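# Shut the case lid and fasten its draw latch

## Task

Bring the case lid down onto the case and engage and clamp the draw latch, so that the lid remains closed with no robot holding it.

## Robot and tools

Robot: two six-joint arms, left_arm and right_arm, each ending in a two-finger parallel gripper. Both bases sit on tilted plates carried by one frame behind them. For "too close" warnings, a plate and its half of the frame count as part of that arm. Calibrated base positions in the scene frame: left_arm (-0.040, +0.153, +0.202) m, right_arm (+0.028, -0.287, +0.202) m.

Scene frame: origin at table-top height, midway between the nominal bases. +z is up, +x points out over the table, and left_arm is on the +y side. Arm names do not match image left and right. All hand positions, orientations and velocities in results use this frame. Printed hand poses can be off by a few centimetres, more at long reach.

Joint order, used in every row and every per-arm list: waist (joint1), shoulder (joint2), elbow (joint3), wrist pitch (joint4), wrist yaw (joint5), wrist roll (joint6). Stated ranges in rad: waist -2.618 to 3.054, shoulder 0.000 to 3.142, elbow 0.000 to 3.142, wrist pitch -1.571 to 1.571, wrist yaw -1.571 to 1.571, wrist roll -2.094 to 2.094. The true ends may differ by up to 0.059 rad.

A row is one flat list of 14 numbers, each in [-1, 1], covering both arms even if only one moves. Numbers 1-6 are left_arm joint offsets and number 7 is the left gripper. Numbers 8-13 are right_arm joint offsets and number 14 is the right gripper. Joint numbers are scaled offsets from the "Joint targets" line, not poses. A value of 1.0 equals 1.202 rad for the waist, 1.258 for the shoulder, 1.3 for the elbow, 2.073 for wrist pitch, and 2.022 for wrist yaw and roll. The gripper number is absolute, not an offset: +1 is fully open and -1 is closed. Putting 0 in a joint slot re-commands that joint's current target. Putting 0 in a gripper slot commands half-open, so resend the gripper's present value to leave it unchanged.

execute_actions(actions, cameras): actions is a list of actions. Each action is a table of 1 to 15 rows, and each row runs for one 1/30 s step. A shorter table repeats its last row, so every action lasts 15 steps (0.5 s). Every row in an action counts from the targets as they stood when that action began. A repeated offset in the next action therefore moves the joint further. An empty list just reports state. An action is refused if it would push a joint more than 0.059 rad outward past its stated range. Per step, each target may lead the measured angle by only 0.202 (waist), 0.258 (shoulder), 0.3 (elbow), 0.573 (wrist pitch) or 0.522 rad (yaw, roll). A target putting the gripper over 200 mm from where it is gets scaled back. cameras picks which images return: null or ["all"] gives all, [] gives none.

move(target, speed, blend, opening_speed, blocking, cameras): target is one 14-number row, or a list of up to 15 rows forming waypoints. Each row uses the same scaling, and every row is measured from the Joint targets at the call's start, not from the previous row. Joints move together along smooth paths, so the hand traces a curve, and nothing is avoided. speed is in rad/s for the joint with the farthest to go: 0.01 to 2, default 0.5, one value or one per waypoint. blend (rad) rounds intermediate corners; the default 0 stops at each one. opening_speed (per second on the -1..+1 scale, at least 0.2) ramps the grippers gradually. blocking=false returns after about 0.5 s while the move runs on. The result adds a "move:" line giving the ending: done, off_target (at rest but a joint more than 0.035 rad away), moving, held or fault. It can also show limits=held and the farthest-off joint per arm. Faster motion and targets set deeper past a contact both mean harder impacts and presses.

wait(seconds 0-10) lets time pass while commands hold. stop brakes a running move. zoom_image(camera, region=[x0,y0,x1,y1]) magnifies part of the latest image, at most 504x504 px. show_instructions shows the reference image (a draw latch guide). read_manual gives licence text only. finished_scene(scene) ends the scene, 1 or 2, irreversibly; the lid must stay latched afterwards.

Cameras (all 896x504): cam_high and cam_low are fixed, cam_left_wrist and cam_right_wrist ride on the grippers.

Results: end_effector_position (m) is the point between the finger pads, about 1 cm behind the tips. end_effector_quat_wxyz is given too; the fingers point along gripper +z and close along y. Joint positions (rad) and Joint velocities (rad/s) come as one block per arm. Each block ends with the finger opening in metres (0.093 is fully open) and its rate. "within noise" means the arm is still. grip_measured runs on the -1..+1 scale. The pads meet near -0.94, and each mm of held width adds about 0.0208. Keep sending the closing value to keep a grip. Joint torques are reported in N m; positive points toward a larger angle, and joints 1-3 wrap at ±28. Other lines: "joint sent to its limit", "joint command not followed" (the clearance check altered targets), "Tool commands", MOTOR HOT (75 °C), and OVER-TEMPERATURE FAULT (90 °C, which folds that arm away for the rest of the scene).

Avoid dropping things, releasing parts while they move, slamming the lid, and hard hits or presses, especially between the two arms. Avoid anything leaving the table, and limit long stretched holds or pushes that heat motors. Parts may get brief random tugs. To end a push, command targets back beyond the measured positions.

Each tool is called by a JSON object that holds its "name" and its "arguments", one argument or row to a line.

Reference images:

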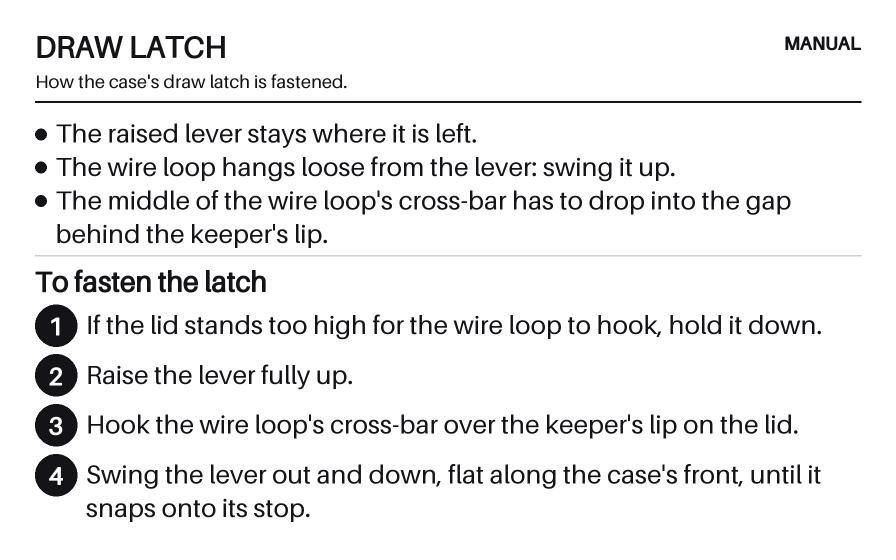

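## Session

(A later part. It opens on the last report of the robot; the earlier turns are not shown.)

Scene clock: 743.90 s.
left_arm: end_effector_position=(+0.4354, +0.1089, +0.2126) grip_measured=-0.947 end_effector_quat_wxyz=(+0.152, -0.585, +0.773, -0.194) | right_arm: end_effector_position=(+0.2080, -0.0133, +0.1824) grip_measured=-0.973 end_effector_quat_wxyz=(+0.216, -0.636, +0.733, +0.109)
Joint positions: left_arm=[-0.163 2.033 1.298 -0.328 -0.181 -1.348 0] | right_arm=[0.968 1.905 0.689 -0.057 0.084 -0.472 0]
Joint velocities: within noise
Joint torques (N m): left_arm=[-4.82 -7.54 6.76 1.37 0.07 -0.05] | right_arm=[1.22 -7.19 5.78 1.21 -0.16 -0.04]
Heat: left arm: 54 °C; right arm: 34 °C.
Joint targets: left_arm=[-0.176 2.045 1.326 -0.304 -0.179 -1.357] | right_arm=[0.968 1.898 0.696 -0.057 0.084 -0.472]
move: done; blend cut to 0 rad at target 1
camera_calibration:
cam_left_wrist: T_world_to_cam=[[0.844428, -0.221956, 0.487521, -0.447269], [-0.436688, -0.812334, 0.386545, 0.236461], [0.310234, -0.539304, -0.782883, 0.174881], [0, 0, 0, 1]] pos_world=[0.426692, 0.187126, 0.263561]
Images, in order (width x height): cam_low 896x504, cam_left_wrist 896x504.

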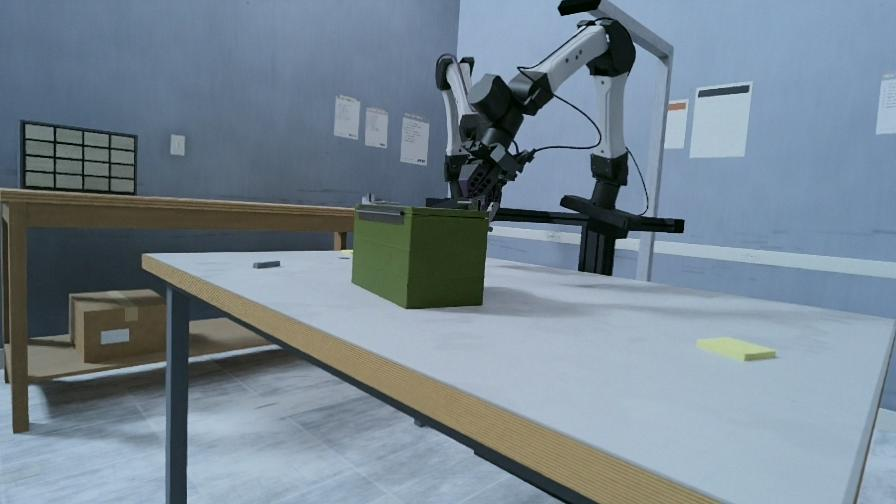

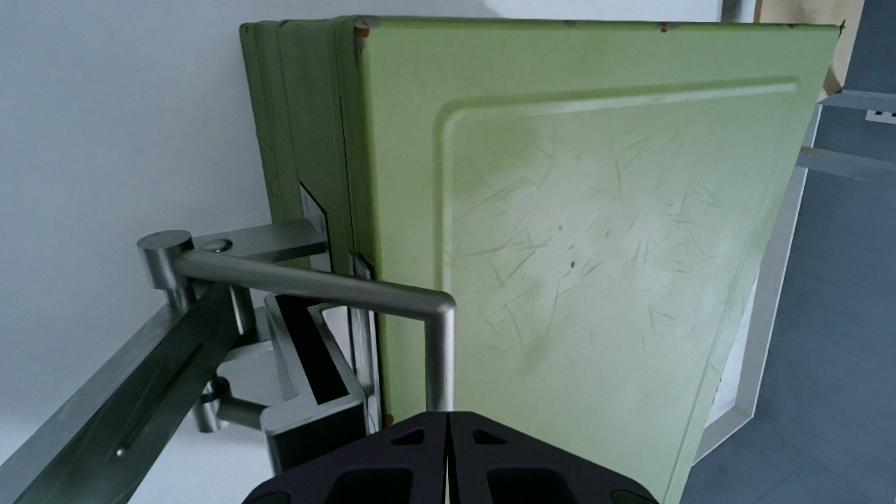

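{"name": "move", "arguments": {
  "target": [-0.01,-0.169,-0.092,-0.032,0.002,-0.004,-0.95,0,0,0,0,0,0,-1],
  "speed": 0.15,
  "cameras": ["cam_left_wrist","cam_low"]
}}

{"name": "zoom_image", "arguments": {
  "camera": "cam_low",
  "region": [460, 170, 530, 240]
}}

{"name": "zoom_image", "arguments": {
  "camera": "cam_left_wrist",
  "region": [180, 150, 480, 504]
}}

Scene clock: 755.30 s.
left_arm: end_effector_position=(+0.4140, +0.1172, +0.2493) grip_measured=-0.947 end_effector_quat_wxyz=(+0.164, -0.583, +0.768, -0.209) | right_arm: end_effector_position=(+0.2080, -0.0133, +0.1824) grip_measured=-0.973 end_effector_quat_wxyz=(+0.216, -0.636, +0.733, +0.109)
Joint positions: left_arm=[-0.173 1.875 1.213 -0.364 -0.181 -1.354 0] | right_arm=[0.968 1.905 0.689 -0.057 0.084 -0.472 0]
Joint velocities: within noise
Joint torques (N m): left_arm=[-4.66 -11.47 4.12 1.15 0.12 -0.06] | right_arm=[1.22 -6.95 5.75 1.24 -0.19 -0.04]
Heat: left arm: 52 °C; right arm: 34 °C.
Joint targets: left_arm=[-0.188 1.833 1.206 -0.371 -0.175 -1.365] | right_arm=[0.968 1.898 0.696 -0.057 0.084 -0.472]
move: off_target (left_arm); left_arm: the shoulder is farthest, 0.042 rad from its target
camera_calibration:
cam_left_wrist: T_world_to_cam=[[0.826573, -0.213024, 0.520959, -0.447237], [-0.447096, -0.81076, 0.377854, 0.225958], [0.34188, -0.545243, -0.765394, 0.197915], [0, 0, 0, 1]] pos_world=[0.403036, 0.195837, 0.299095]
Images, in order (width x height): cam_low 896x504, cam_left_wrist 896x504.

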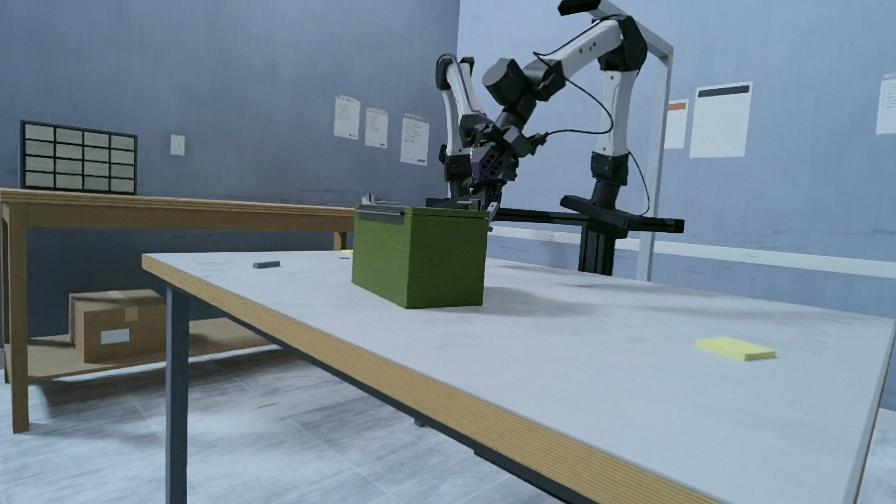

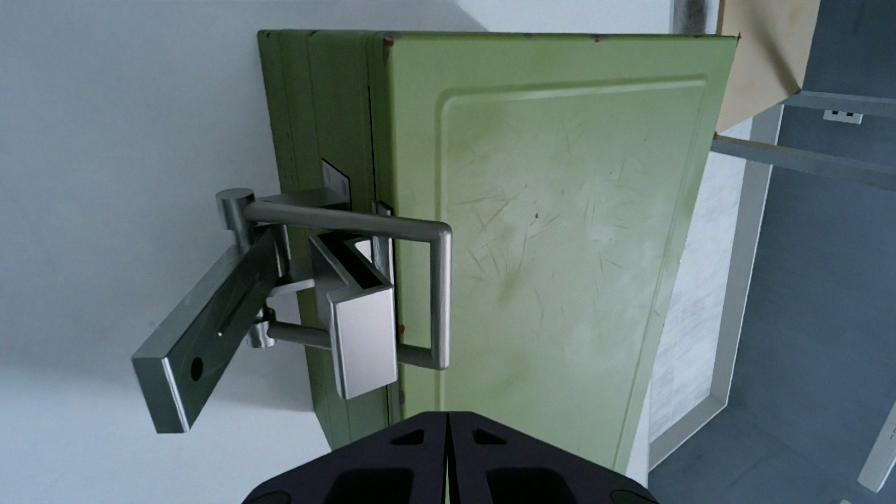

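Scaled by 7.200 from the camera's 896x504 image, which has a finer 1280x720 frame.

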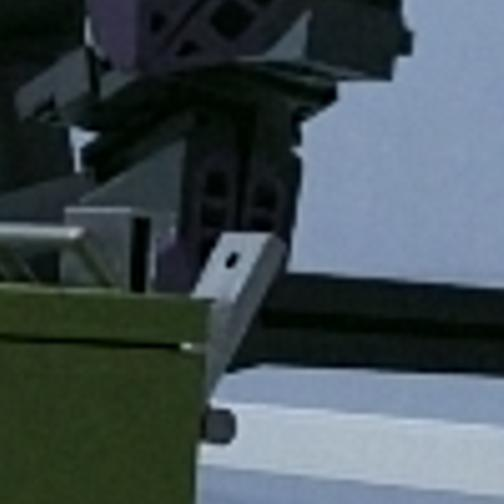

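Scaled by 1.424 from the camera's 896x504 image, which has a finer 1280x720 frame.

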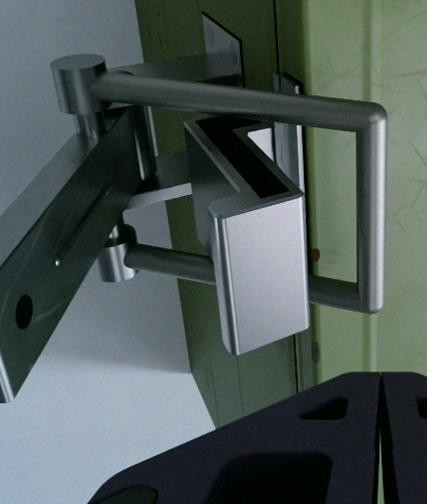

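{"name": "move", "arguments": {
  "target": [
    [0,0.174,0.188,-0.156,-0.03,-0.026,-0.95,0,0,0,0,0,0,-1],
    [0.037,0.209,0.119,-0.094,-0.016,-0.005,-0.95,0,0,0,0,0,0,-1]
  ],
  "speed": 0.15,
  "blend": 0.02,
  "cameras": ["cam_left_wrist","cam_low"]
}}

{"name": "zoom_image", "arguments": {
  "camera": "cam_low",
  "region": [460, 170, 530, 240]
}}

Scene clock: 795.23 s.
left_arm: end_effector_position=(+0.3934, +0.1170, +0.1950) grip_measured=-0.947 end_effector_quat_wxyz=(+0.073, -0.595, +0.794, -0.101) | right_arm: end_effector_position=(+0.2080, -0.0133, +0.1824) grip_measured=-0.973 end_effector_quat_wxyz=(+0.216, -0.636, +0.733, +0.109)
Joint positions: left_arm=[-0.163 2.07 1.375 -0.62 -0.215 -1.391 0] | right_arm=[0.968 1.905 0.689 -0.057 0.084 -0.472 0]
Joint velocities: within noise
Joint torques (N m): left_arm=[-1.5 -6.37 3.03 1.27 0.09 0.19] | right_arm=[1.26 -7.02 5.65 1.23 -0.15 -0.02]
Heat: left arm: 58 °C; right arm: 34 °C.
Joint targets: left_arm=[-0.144 2.096 1.361 -0.565 -0.207 -1.376] | right_arm=[0.968 1.898 0.696 -0.057 0.084 -0.472]
move: off_target (left_arm); left_arm: the wrist pitch is farthest, 0.054 rad from its target
camera_calibration:
cam_left_wrist: T_world_to_cam=[[0.932247, -0.253815, 0.257863, -0.387495], [-0.346575, -0.831115, 0.434895, 0.188792], [0.103931, -0.494798, -0.862771, 0.269993], [0, 0, 0, 1]] pos_world=[0.398611, 0.192148, 0.250758]
Images, in order (width x height): cam_low 896x504, cam_left_wrist 896x504.

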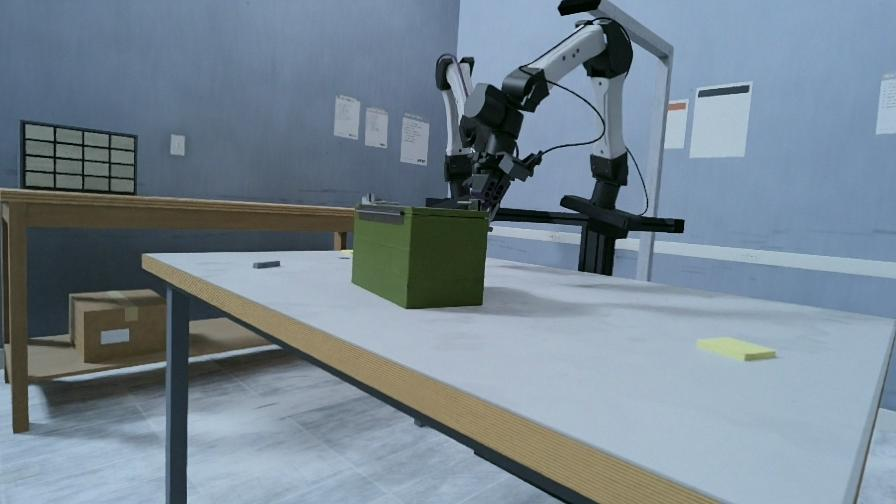

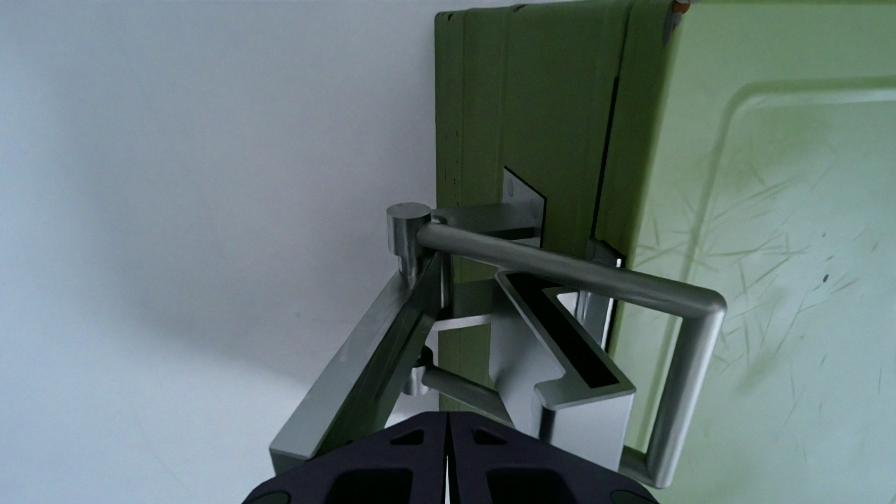

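Scaled by 7.200 from the camera's 896x504 image, which has a finer 1280x720 frame.

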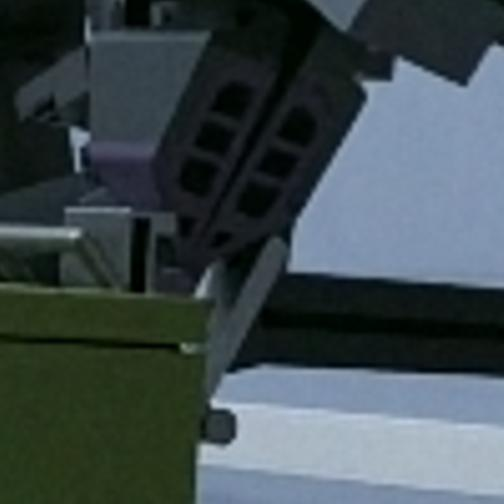

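{"name": "move", "arguments": {
  "target": [0.018,-0.126,-0.187,0.104,0.012,0.019,-0.95,0,0,0,0,0,0,-1],
  "speed": 0.12,
  "cameras": ["cam_left_wrist","cam_low"]
}}

{"name": "zoom_image", "arguments": {
  "camera": "cam_low",
  "region": [460, 170, 530, 240]
}}

Scene clock: 814.43 s.
left_arm: end_effector_position=(+0.3746, +0.1240, +0.1766) grip_measured=-0.947 end_effector_quat_wxyz=(+0.103, -0.593, +0.787, -0.137) | right_arm: end_effector_position=(+0.2080, -0.0133, +0.1824) grip_measured=-0.973 end_effector_quat_wxyz=(+0.216, -0.636, +0.733, +0.109)
Joint positions: left_arm=[-0.135 1.978 1.126 -0.36 -0.195 -1.349 0] | right_arm=[0.968 1.905 0.689 -0.057 0.084 -0.472 0]
Joint velocities: within noise
Joint torques (N m): left_arm=[-1.87 -11.54 3.25 1.01 0.16 0.17] | right_arm=[1.09 -7.2 5.71 1.27 -0.18 -0.01]
Heat: left arm: 55 °C; right arm: 34 °C.
Joint targets: left_arm=[-0.122 1.937 1.117 -0.350 -0.183 -1.337] | right_arm=[0.968 1.898 0.696 -0.057 0.084 -0.472]
move: off_target (left_arm); left_arm: the shoulder is farthest, 0.041 rad from its target
camera_calibration:
cam_left_wrist: T_world_to_cam=[[0.906019, -0.240728, 0.348108, -0.371155], [-0.380026, -0.824765, 0.418739, 0.210673], [0.186305, -0.511676, -0.838736, 0.226541], [0, 0, 0, 1]] pos_world=[0.374129, 0.200324, 0.230993]
Images, in order (width x height): cam_low 896x504, cam_left_wrist 896x504.

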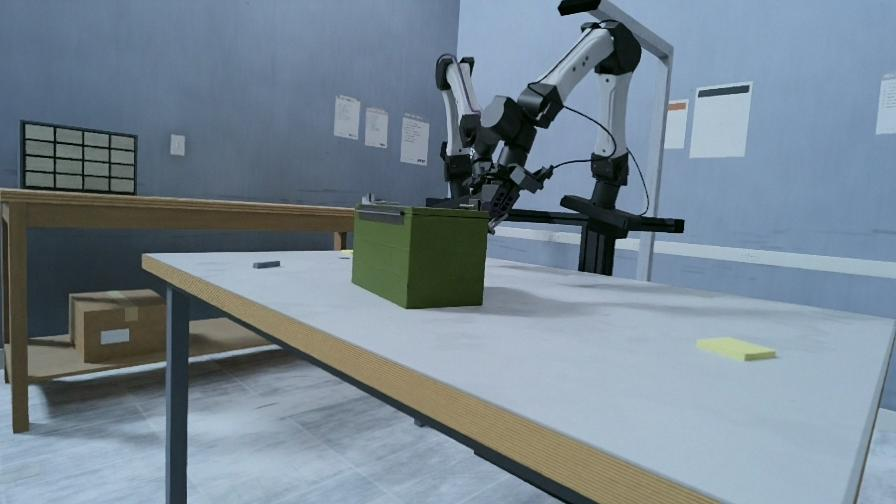

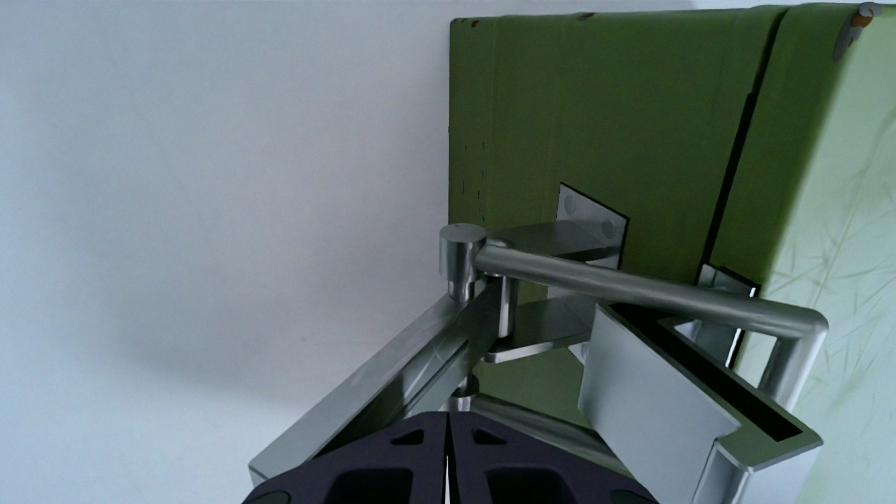

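Scaled by 7.200 from the camera's 896x504 image, which has a finer 1280x720 frame.

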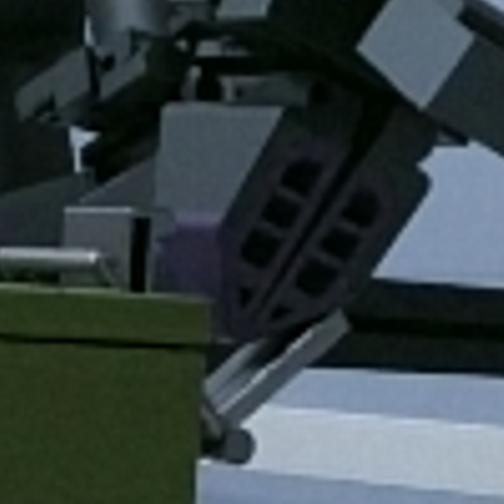

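{"name": "move", "arguments": {
  "target": [
    [0.02,-0.039,-0.126,0.102,0.015,0.019,-0.95,0,0,0,0,0,0,-1],
    [0.046,-0.021,-0.235,0.216,0.035,0.038,-0.95,0,0,0,0,0,0,-1]
  ],
  "speed": 0.12,
  "blend": 0.02,
  "cameras": ["cam_left_wrist","cam_low"]
}}

{"name": "zoom_image", "arguments": {
  "camera": "cam_low",
  "region": [460, 170, 530, 240]
}}

Scene clock: 853.77 s.
left_arm: end_effector_position=(+0.3573, +0.1297, +0.1495) grip_measured=-0.947 end_effector_quat_wxyz=(+0.155, -0.582, +0.771, -0.207) | right_arm: end_effector_position=(+0.2080, -0.0133, +0.1824) grip_measured=-0.973 end_effector_quat_wxyz=(+0.216, -0.636, +0.733, +0.109)
Joint positions: left_arm=[-0.079 1.928 0.819 0.078 -0.123 -1.273 0] | right_arm=[0.968 1.905 0.689 -0.057 0.084 -0.472 0]
Joint velocities: within noise
Joint torques (N m): left_arm=[-1.47 -8.43 2.77 1.38 0.21 0.18] | right_arm=[1.01 -7.13 5.53 1.24 -0.17 -0.06]
Heat: left arm: 56 °C; right arm: 34 °C.
Joint targets: left_arm=[-0.067 1.911 0.812 0.098 -0.112 -1.260] | right_arm=[0.968 1.898 0.696 -0.057 0.084 -0.472]
move: done
camera_calibration:
cam_left_wrist: T_world_to_cam=[[0.833391, -0.217905, 0.507915, -0.345541], [-0.447933, -0.804635, 0.389769, 0.246197], [0.323753, -0.552341, -0.768182, 0.155577], [0, 0, 0, 1]] pos_world=[0.347882, 0.208735, 0.199056]
Images, in order (width x height): cam_low 896x504, cam_left_wrist 896x504.

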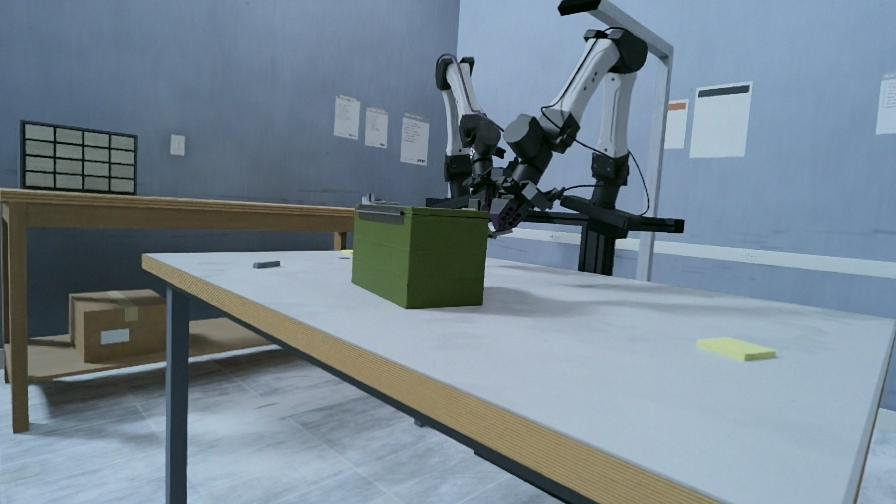

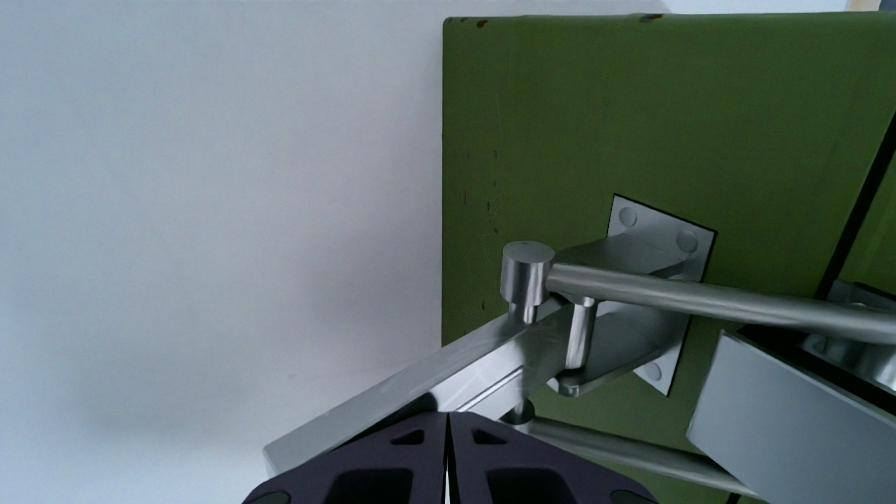

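Scaled by 7.200 from the camera's 896x504 image, which has a finer 1280x720 frame.

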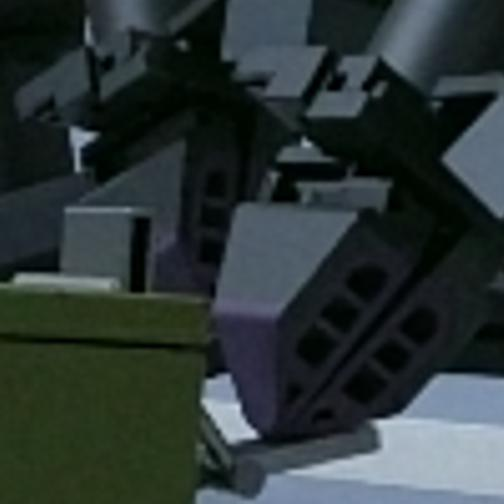

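{"name": "move", "arguments": {
  "target": [0.026,0.059,-0.083,0.119,0.022,0.018,-0.95,0,0,0,0,0,0,-1],
  "speed": 0.12,
  "cameras": ["cam_left_wrist","cam_low"]
}}

{"name": "zoom_image", "arguments": {
  "camera": "cam_low",
  "region": [460, 170, 530, 240]
}}

Scene clock: 861.97 s.
left_arm: end_effector_position=(+0.3573, +0.1314, +0.1359) grip_measured=-0.947 end_effector_quat_wxyz=(+0.187, -0.574, +0.759, -0.244) | right_arm: end_effector_position=(+0.2080, -0.0133, +0.1824) grip_measured=-0.973 end_effector_quat_wxyz=(+0.216, -0.636, +0.733, +0.109)
Joint positions: left_arm=[-0.048 1.969 0.711 0.329 -0.079 -1.236 0] | right_arm=[0.968 1.905 0.689 -0.057 0.084 -0.472 0]
Joint velocities: within noise
Joint torques (N m): left_arm=[-1.43 -5.29 2.29 1.46 0.25 0.19] | right_arm=[1.17 -7.23 5.59 1.26 -0.18 0.01]
Heat: left arm: 54 °C; right arm: 34 °C.
Joint targets: left_arm=[-0.036 1.985 0.704 0.344 -0.068 -1.224] | right_arm=[0.968 1.898 0.696 -0.057 0.084 -0.472]
move: done
camera_calibration:
cam_left_wrist: T_world_to_cam=[[0.778469, -0.20278, 0.594025, -0.332362], [-0.483608, -0.797065, 0.361677, 0.268439], [0.400136, -0.56883, -0.718557, 0.114199], [0, 0, 0, 1]] pos_world=[0.342858, 0.211527, 0.182401]
Images, in order (width x height): cam_low 896x504, cam_left_wrist 896x504.

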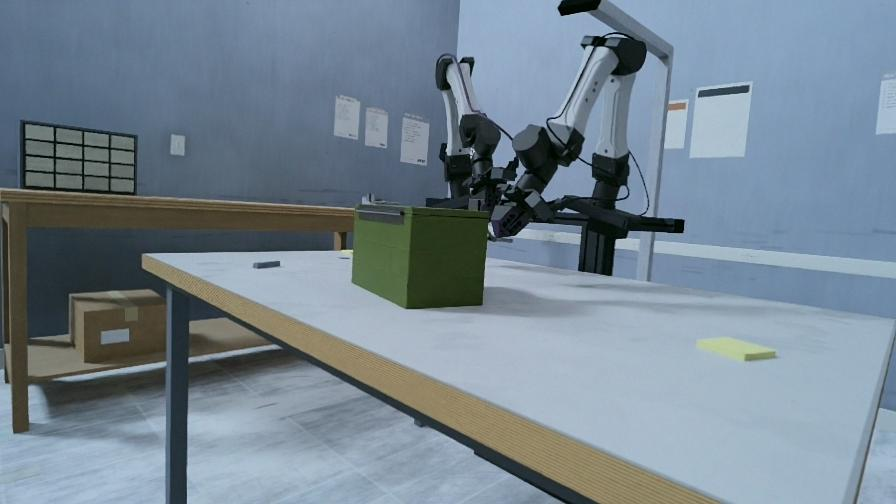

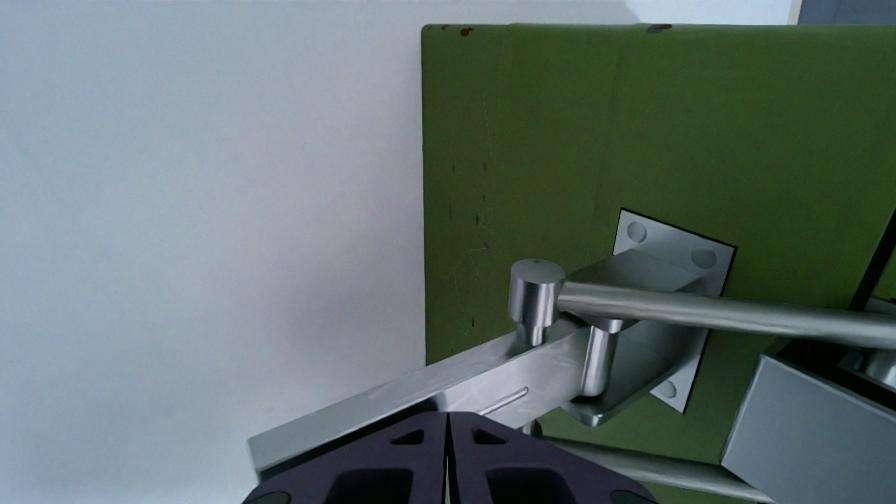

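Scaled by 7.200 from the camera's 896x504 image, which has a finer 1280x720 frame.

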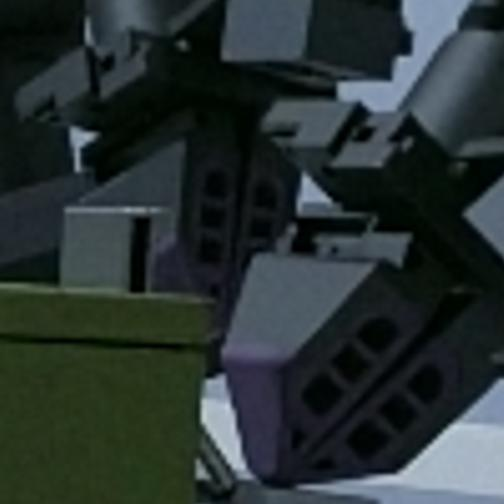

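{"name": "move", "arguments": {
  "target": [
    [0,0,0,0,0,0,-0.95,-0.14,-0.078,0.311,-0.214,0.033,0.481,-1],
    [0,0,0,0,0,0,-0.95,-0.256,0.335,0.77,-0.276,0.082,0.99,-1]
  ],
  "speed": 0.5,
  "blend": 0.1
}}

Scene clock: 900.17 s.
left_arm: end_effector_position=(+0.3573, +0.1316, +0.1359) grip_measured=-0.947 end_effector_quat_wxyz=(+0.187, -0.574, +0.759, -0.244) | right_arm: end_effector_position=(+0.4383, +0.0064, +0.2404) grip_measured=-0.973 end_effector_quat_wxyz=(+0.099, +0.426, +0.879, +0.190)
Joint positions: left_arm=[-0.048 1.969 0.711 0.33 -0.079 -1.236 0] | right_arm=[0.667 2.306 1.669 -0.615 0.238 1.52 0]
Joint velocities: within noise
Joint torques (N m): left_arm=[-1.47 -5.29 2.3 1.46 0.25 0.18] | right_arm=[1.89 -10.21 8.54 0.92 0.09 0.08]
Heat: left arm: 49 °C; right arm: 34 °C.
Joint targets: left_arm=[-0.035 1.985 0.704 0.345 -0.068 -1.224] | right_arm=[0.660 2.319 1.697 -0.629 0.250 1.530]
move: done
camera_calibration:
cam_left_wrist: T_world_to_cam=[[0.778303, -0.202786, 0.59424, -0.332276], [-0.483604, -0.797218, 0.361345, 0.268631], [0.400464, -0.568613, -0.718546, 0.114115], [0, 0, 0, 1]] pos_world=[0.342824, 0.211664, 0.18238]
cam_right_wrist: T_world_to_cam=[[-0.713265, -0.551813, -0.432152, 0.422334], [-0.697253, 0.6214, 0.35735, 0.257041], [0.0713487, 0.556205, -0.827977, 0.244685], [0, 0, 0, 1]] pos_world=[0.463001, -0.062771, 0.293252]

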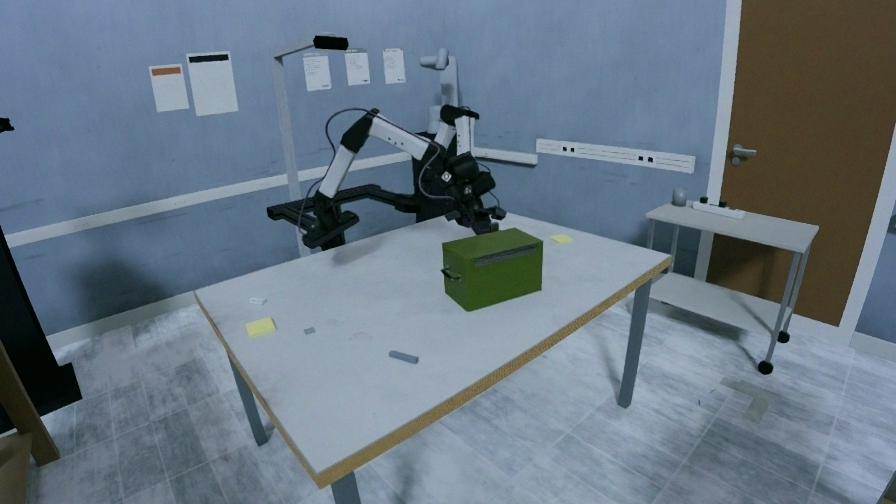

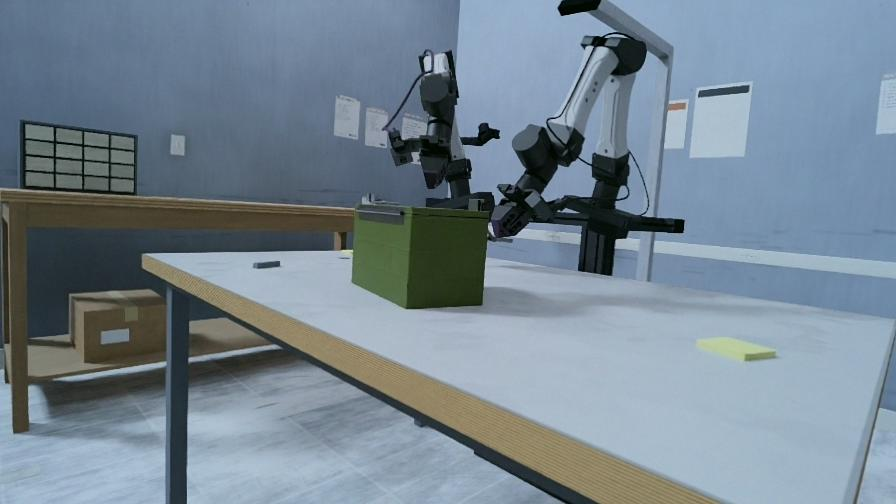

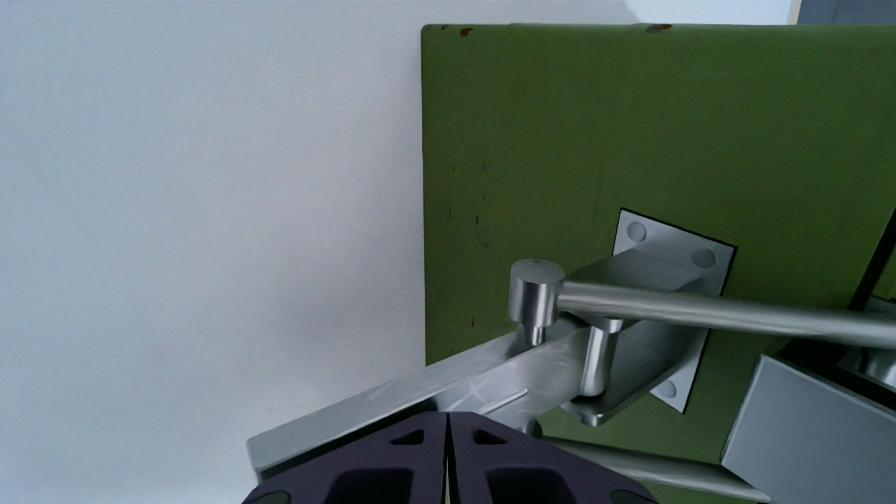

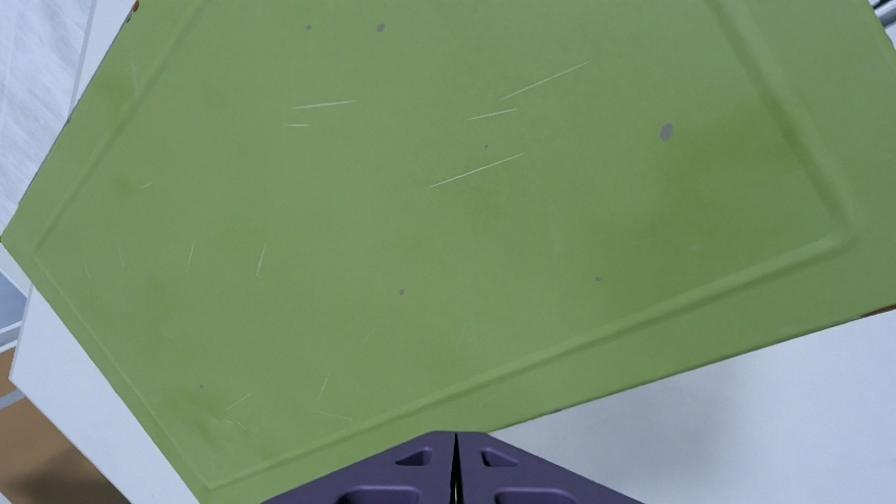

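{"name": "move", "arguments": {
  "target": [0,0,0,0,0,0,-0.95,-0.022,0.055,-0.091,0.082,0,0,-1],
  "speed": 0.12,
  "cameras": ["cam_right_wrist","cam_low"]
}}

Scene clock: 918.03 s.
left_arm: end_effector_position=(+0.3573, +0.1316, +0.1359) grip_measured=-0.947 end_effector_quat_wxyz=(+0.187, -0.574, +0.759, -0.244) | right_arm: end_effector_position=(+0.4375, +0.0042, +0.1983) grip_measured=-0.973 end_effector_quat_wxyz=(+0.097, +0.435, +0.876, +0.182)
Joint positions: left_arm=[-0.048 1.969 0.711 0.33 -0.079 -1.236 0] | right_arm=[0.647 2.363 1.598 -0.498 0.24 1.521 0]
Joint velocities: within noise
Joint torques (N m): left_arm=[-1.46 -5.27 2.3 1.47 0.26 0.18] | right_arm=[1.47 -9.18 4.37 1.42 0.04 0.01]
Heat: left arm: 47 °C; right arm: 37 °C.
Joint targets: left_arm=[-0.035 1.985 0.704 0.345 -0.068 -1.224] | right_arm=[0.634 2.388 1.578 -0.459 0.250 1.530]
move: off_target (right_arm); right_arm: the wrist pitch is farthest, 0.039 rad from its target
camera_calibration:
cam_right_wrist: T_world_to_cam=[[-0.729293, -0.542152, -0.417377, 0.406416], [-0.680515, 0.63801, 0.360337, 0.264929], [0.0709334, 0.546822, -0.834239, 0.212603], [0, 0, 0, 1]] pos_world=[0.461604, -0.064944, 0.251526]
Images, in order (width x height): cam_low 896x504, cam_right_wrist 896x504.

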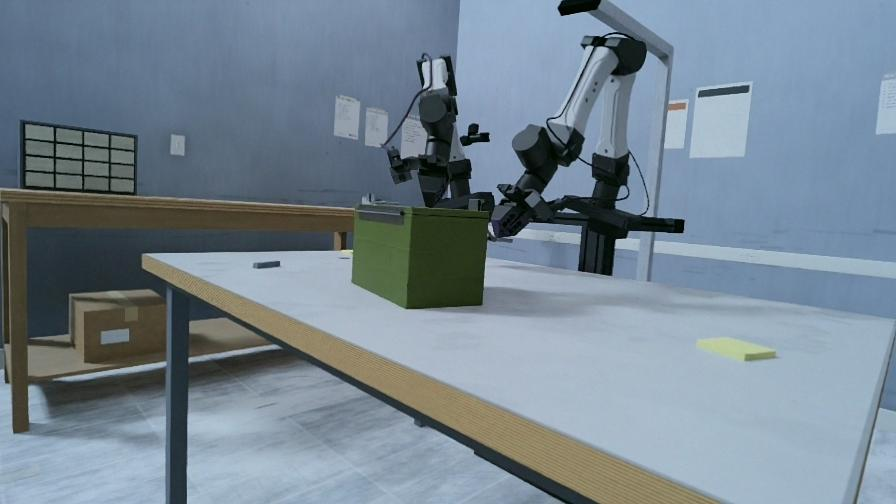

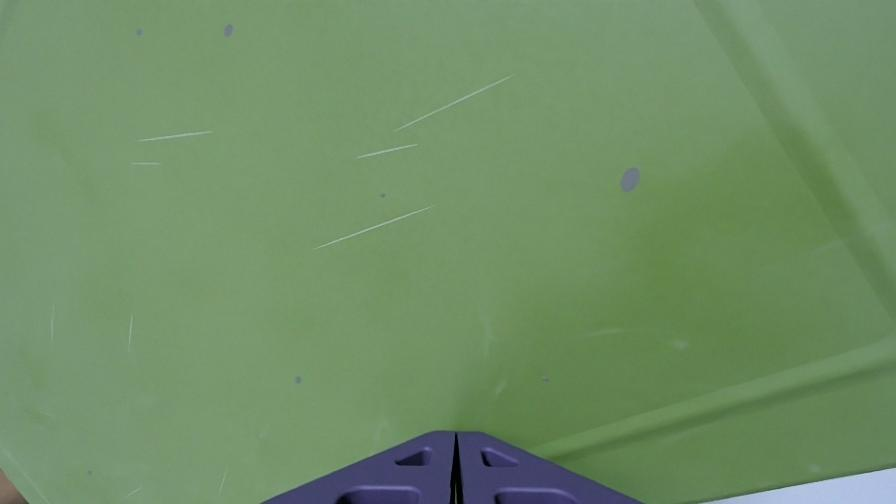

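{"name": "zoom_image", "arguments": {
  "camera": "cam_low",
  "region": [400, 170, 500, 240]
}}

{"name": "zoom_image", "arguments": {
  "camera": "cam_right_wrist",
  "region": [300, 250, 650, 504]
}}

Scaled by 5.040 from the camera's 896x504 image, which has a finer 1280x720 frame.

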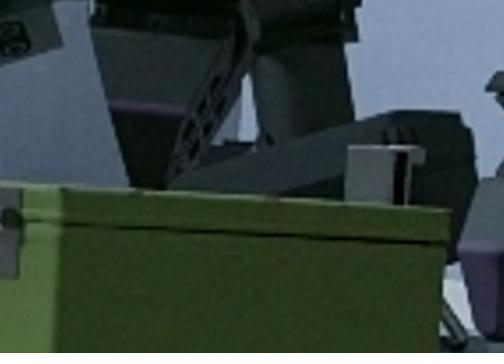

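Scaled by 1.440 from the camera's 896x504 image, which has a finer 1280x720 frame.

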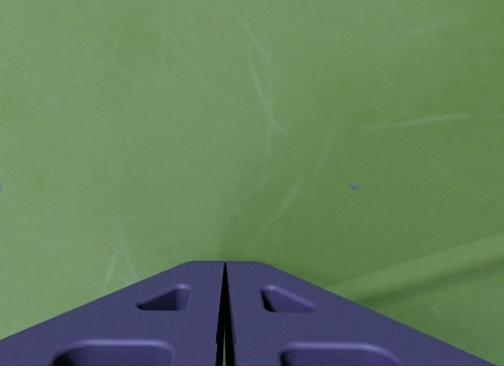

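{"name": "move", "arguments": {
  "target": [0,0,0,0,0,0,-0.95,-0.006,0.032,-0.022,0.02,0,0,-1],
  "speed": 0.1,
  "cameras": ["cam_low"]
}}

{"name": "zoom_image", "arguments": {
  "camera": "cam_low",
  "region": [400, 170, 500, 240]
}}

Scene clock: 929.40 s.
left_arm: end_effector_position=(+0.3573, +0.1316, +0.1359) grip_measured=-0.947 end_effector_quat_wxyz=(+0.187, -0.574, +0.759, -0.244) | right_arm: end_effector_position=(+0.4371, +0.0039, +0.1963) grip_measured=-0.973 end_effector_quat_wxyz=(+0.098, +0.436, +0.876, +0.183)
Joint positions: left_arm=[-0.048 1.969 0.711 0.33 -0.079 -1.236 0] | right_arm=[0.647 2.363 1.588 -0.486 0.242 1.521 0]
Joint velocities: within noise
Joint torques (N m): left_arm=[-1.44 -5.3 2.32 1.46 0.25 0.18] | right_arm=[0.91 -5.64 3.08 1.68 0.06 0.04]
Heat: left arm: 46 °C; right arm: 38 °C.
Joint targets: left_arm=[-0.035 1.985 0.704 0.345 -0.068 -1.224] | right_arm=[0.626 2.428 1.550 -0.417 0.250 1.530]
move: off_target (right_arm); right_arm: the wrist pitch is farthest, 0.068 rad from its target
Images, in order (width x height): cam_low 896x504.

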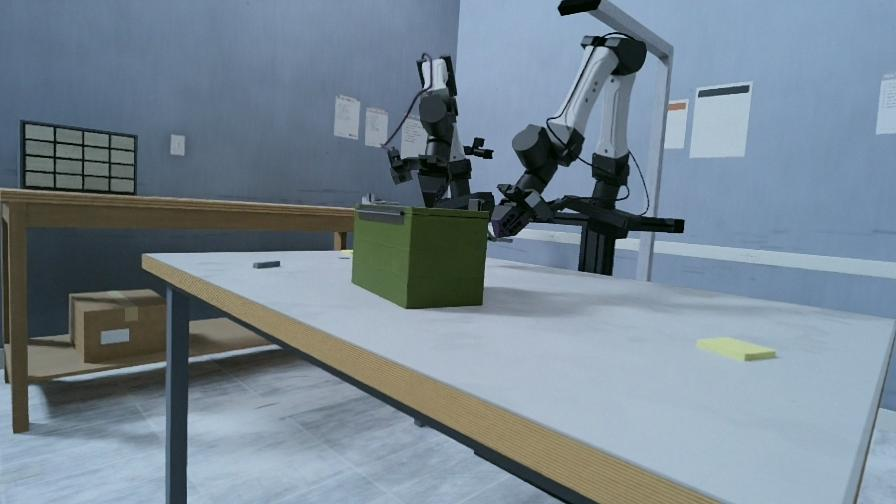

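Scaled by 5.040 from the camera's 896x504 image, which has a finer 1280x720 frame.

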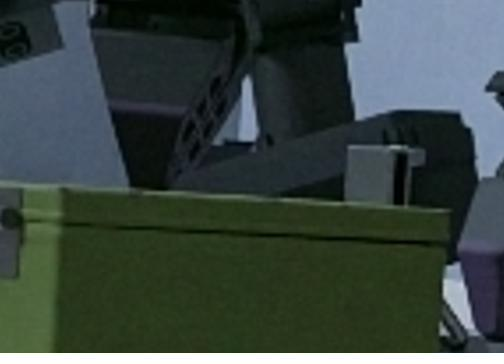

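{"name": "move", "arguments": {
  "target": [0,0,0,0,0,0,-0.95,-0.006,0.06,-0.015,0.015,0,0,-1],
  "speed": 0.1,
  "cameras": ["cam_low"]
}}

{"name": "zoom_image", "arguments": {
  "camera": "cam_low",
  "region": [400, 170, 500, 240]
}}

Scene clock: 937.47 s.
left_arm: end_effector_position=(+0.3573, +0.1316, +0.1359) grip_measured=-0.947 end_effector_quat_wxyz=(+0.187, -0.574, +0.759, -0.244) | right_arm: end_effector_position=(+0.4358, +0.0033, +0.1906) grip_measured=-0.973 end_effector_quat_wxyz=(+0.099, +0.436, +0.877, +0.177)
Joint positions: left_arm=[-0.048 1.969 0.711 0.33 -0.079 -1.236 0] | right_arm=[0.647 2.373 1.584 -0.48 0.248 1.521 0]
Joint velocities: within noise
Joint torques (N m): left_arm=[-1.47 -5.29 2.3 1.46 0.26 0.18] | right_arm=[0.29 0.27 1.62 1.95 -0.05 0.04]
Heat: left arm: 46 °C; right arm: 37 °C.
Joint targets: left_arm=[-0.035 1.985 0.704 0.345 -0.068 -1.224] | right_arm=[0.619 2.504 1.530 -0.386 0.250 1.530]
move: off_target (right_arm); right_arm: the shoulder is farthest, 0.130 rad from its target
Images, in order (width x height): cam_low 896x504.

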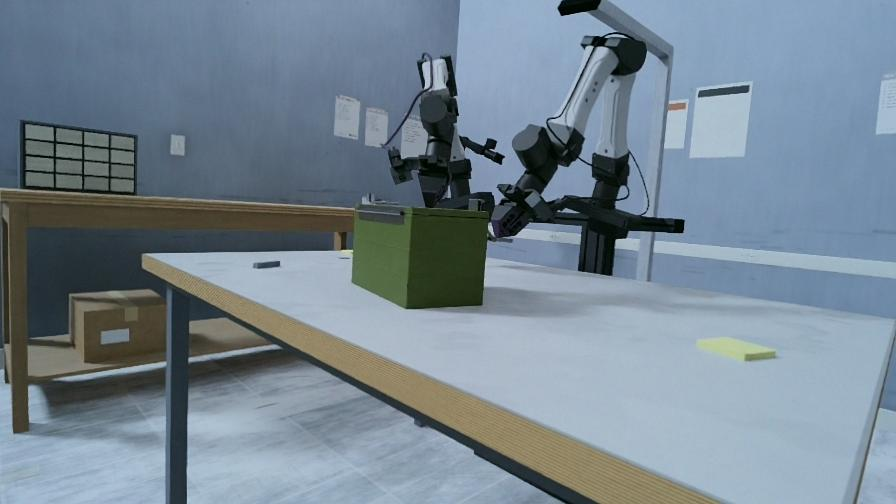

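Scaled by 5.040 from the camera's 896x504 image, which has a finer 1280x720 frame.

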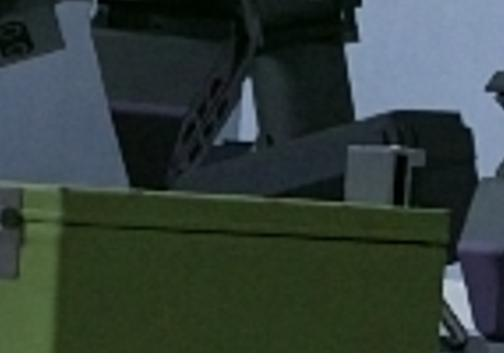

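{"name": "move", "arguments": {
  "target": [
    [0.023,0.068,-0.049,0.11,0.023,0.013,-0.95,0,0,0,0,0,0,-1],
    [0.045,0.153,-0.075,0.216,0.047,0.023,-0.95,0,0,0,0,0,0,-1]
  ],
  "speed": 0.12,
  "blend": 0.02,
  "cameras": ["cam_left_wrist","cam_low"]
}}

{"name": "zoom_image", "arguments": {
  "camera": "cam_low",
  "region": [450, 180, 540, 270]
}}

Scene clock: 988.47 s.
left_arm: end_effector_position=(+0.3609, +0.1304, +0.1114) grip_measured=-0.947 end_effector_quat_wxyz=(+0.237, -0.555, +0.735, -0.311) | right_arm: end_effector_position=(+0.4361, +0.0032, +0.1900) grip_measured=-0.973 end_effector_quat_wxyz=(+0.100, +0.436, +0.877, +0.177)
Joint positions: left_arm=[0.006 2.144 0.597 0.786 0.019 -1.189 0] | right_arm=[0.647 2.375 1.584 -0.479 0.25 1.521 0]
Joint velocities: within noise
Joint torques (N m): left_arm=[-1.44 -3.79 2.44 1.57 0.27 0.18] | right_arm=[0.34 0.32 1.57 1.96 -0.04 0.01]
Heat: left arm: 44 °C; right arm: 31 °C.
Joint targets: left_arm=[0.018 2.177 0.606 0.792 0.027 -1.177] | right_arm=[0.619 2.504 1.530 -0.386 0.250 1.530]
move: off_target (right_arm); right_arm: the shoulder is farthest, 0.129 rad from its target
camera_calibration:
cam_left_wrist: T_world_to_cam=[[0.66451, -0.172357, 0.727131, -0.298518], [-0.542584, -0.780356, 0.310883, 0.303002], [0.513837, -0.601114, -0.612073, 0.045849], [0, 0, 0, 1]] pos_world=[0.339213, 0.212558, 0.150926]
Images, in order (width x height): cam_low 896x504, cam_left_wrist 896x504.

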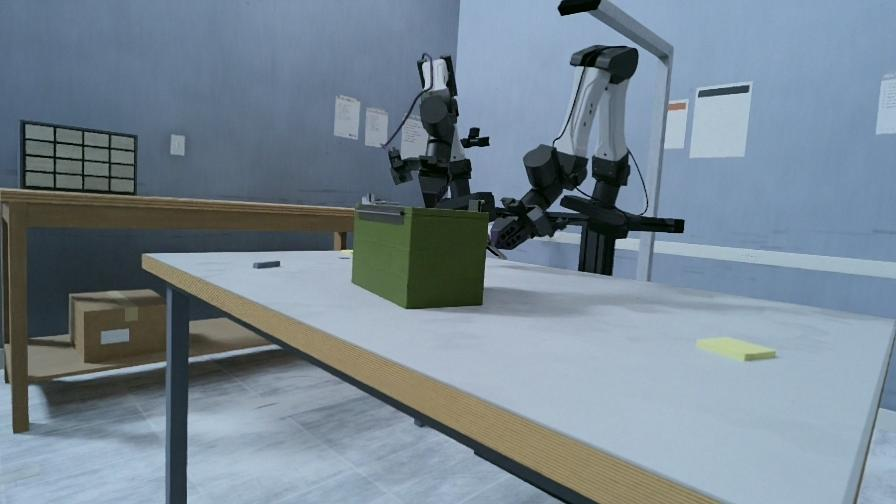

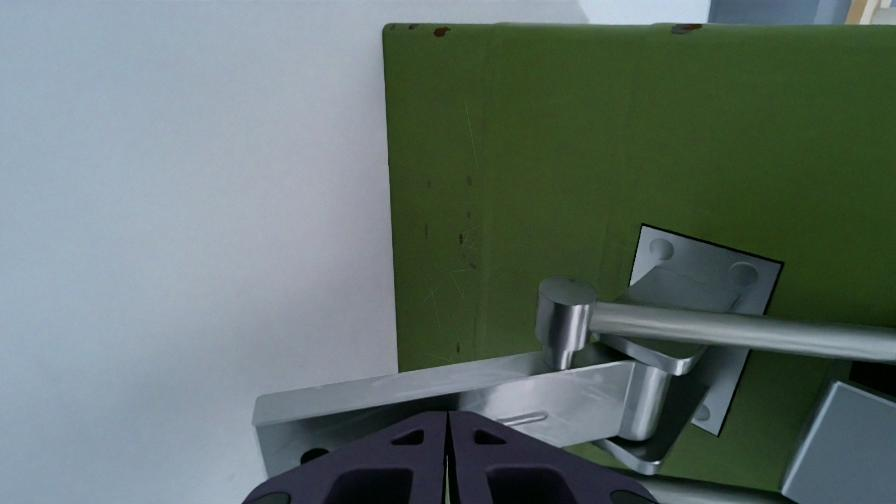

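Scaled by 5.600 from the camera's 896x504 image, which has a finer 1280x720 frame.

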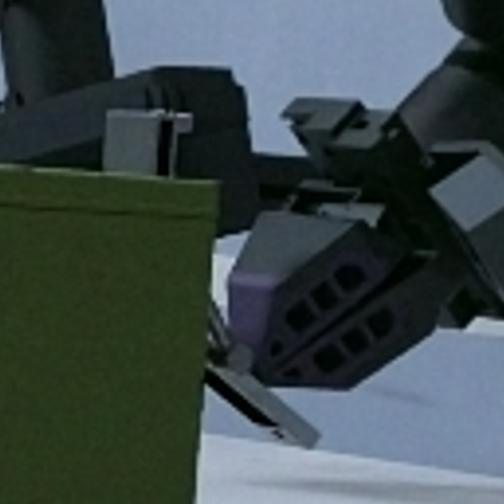

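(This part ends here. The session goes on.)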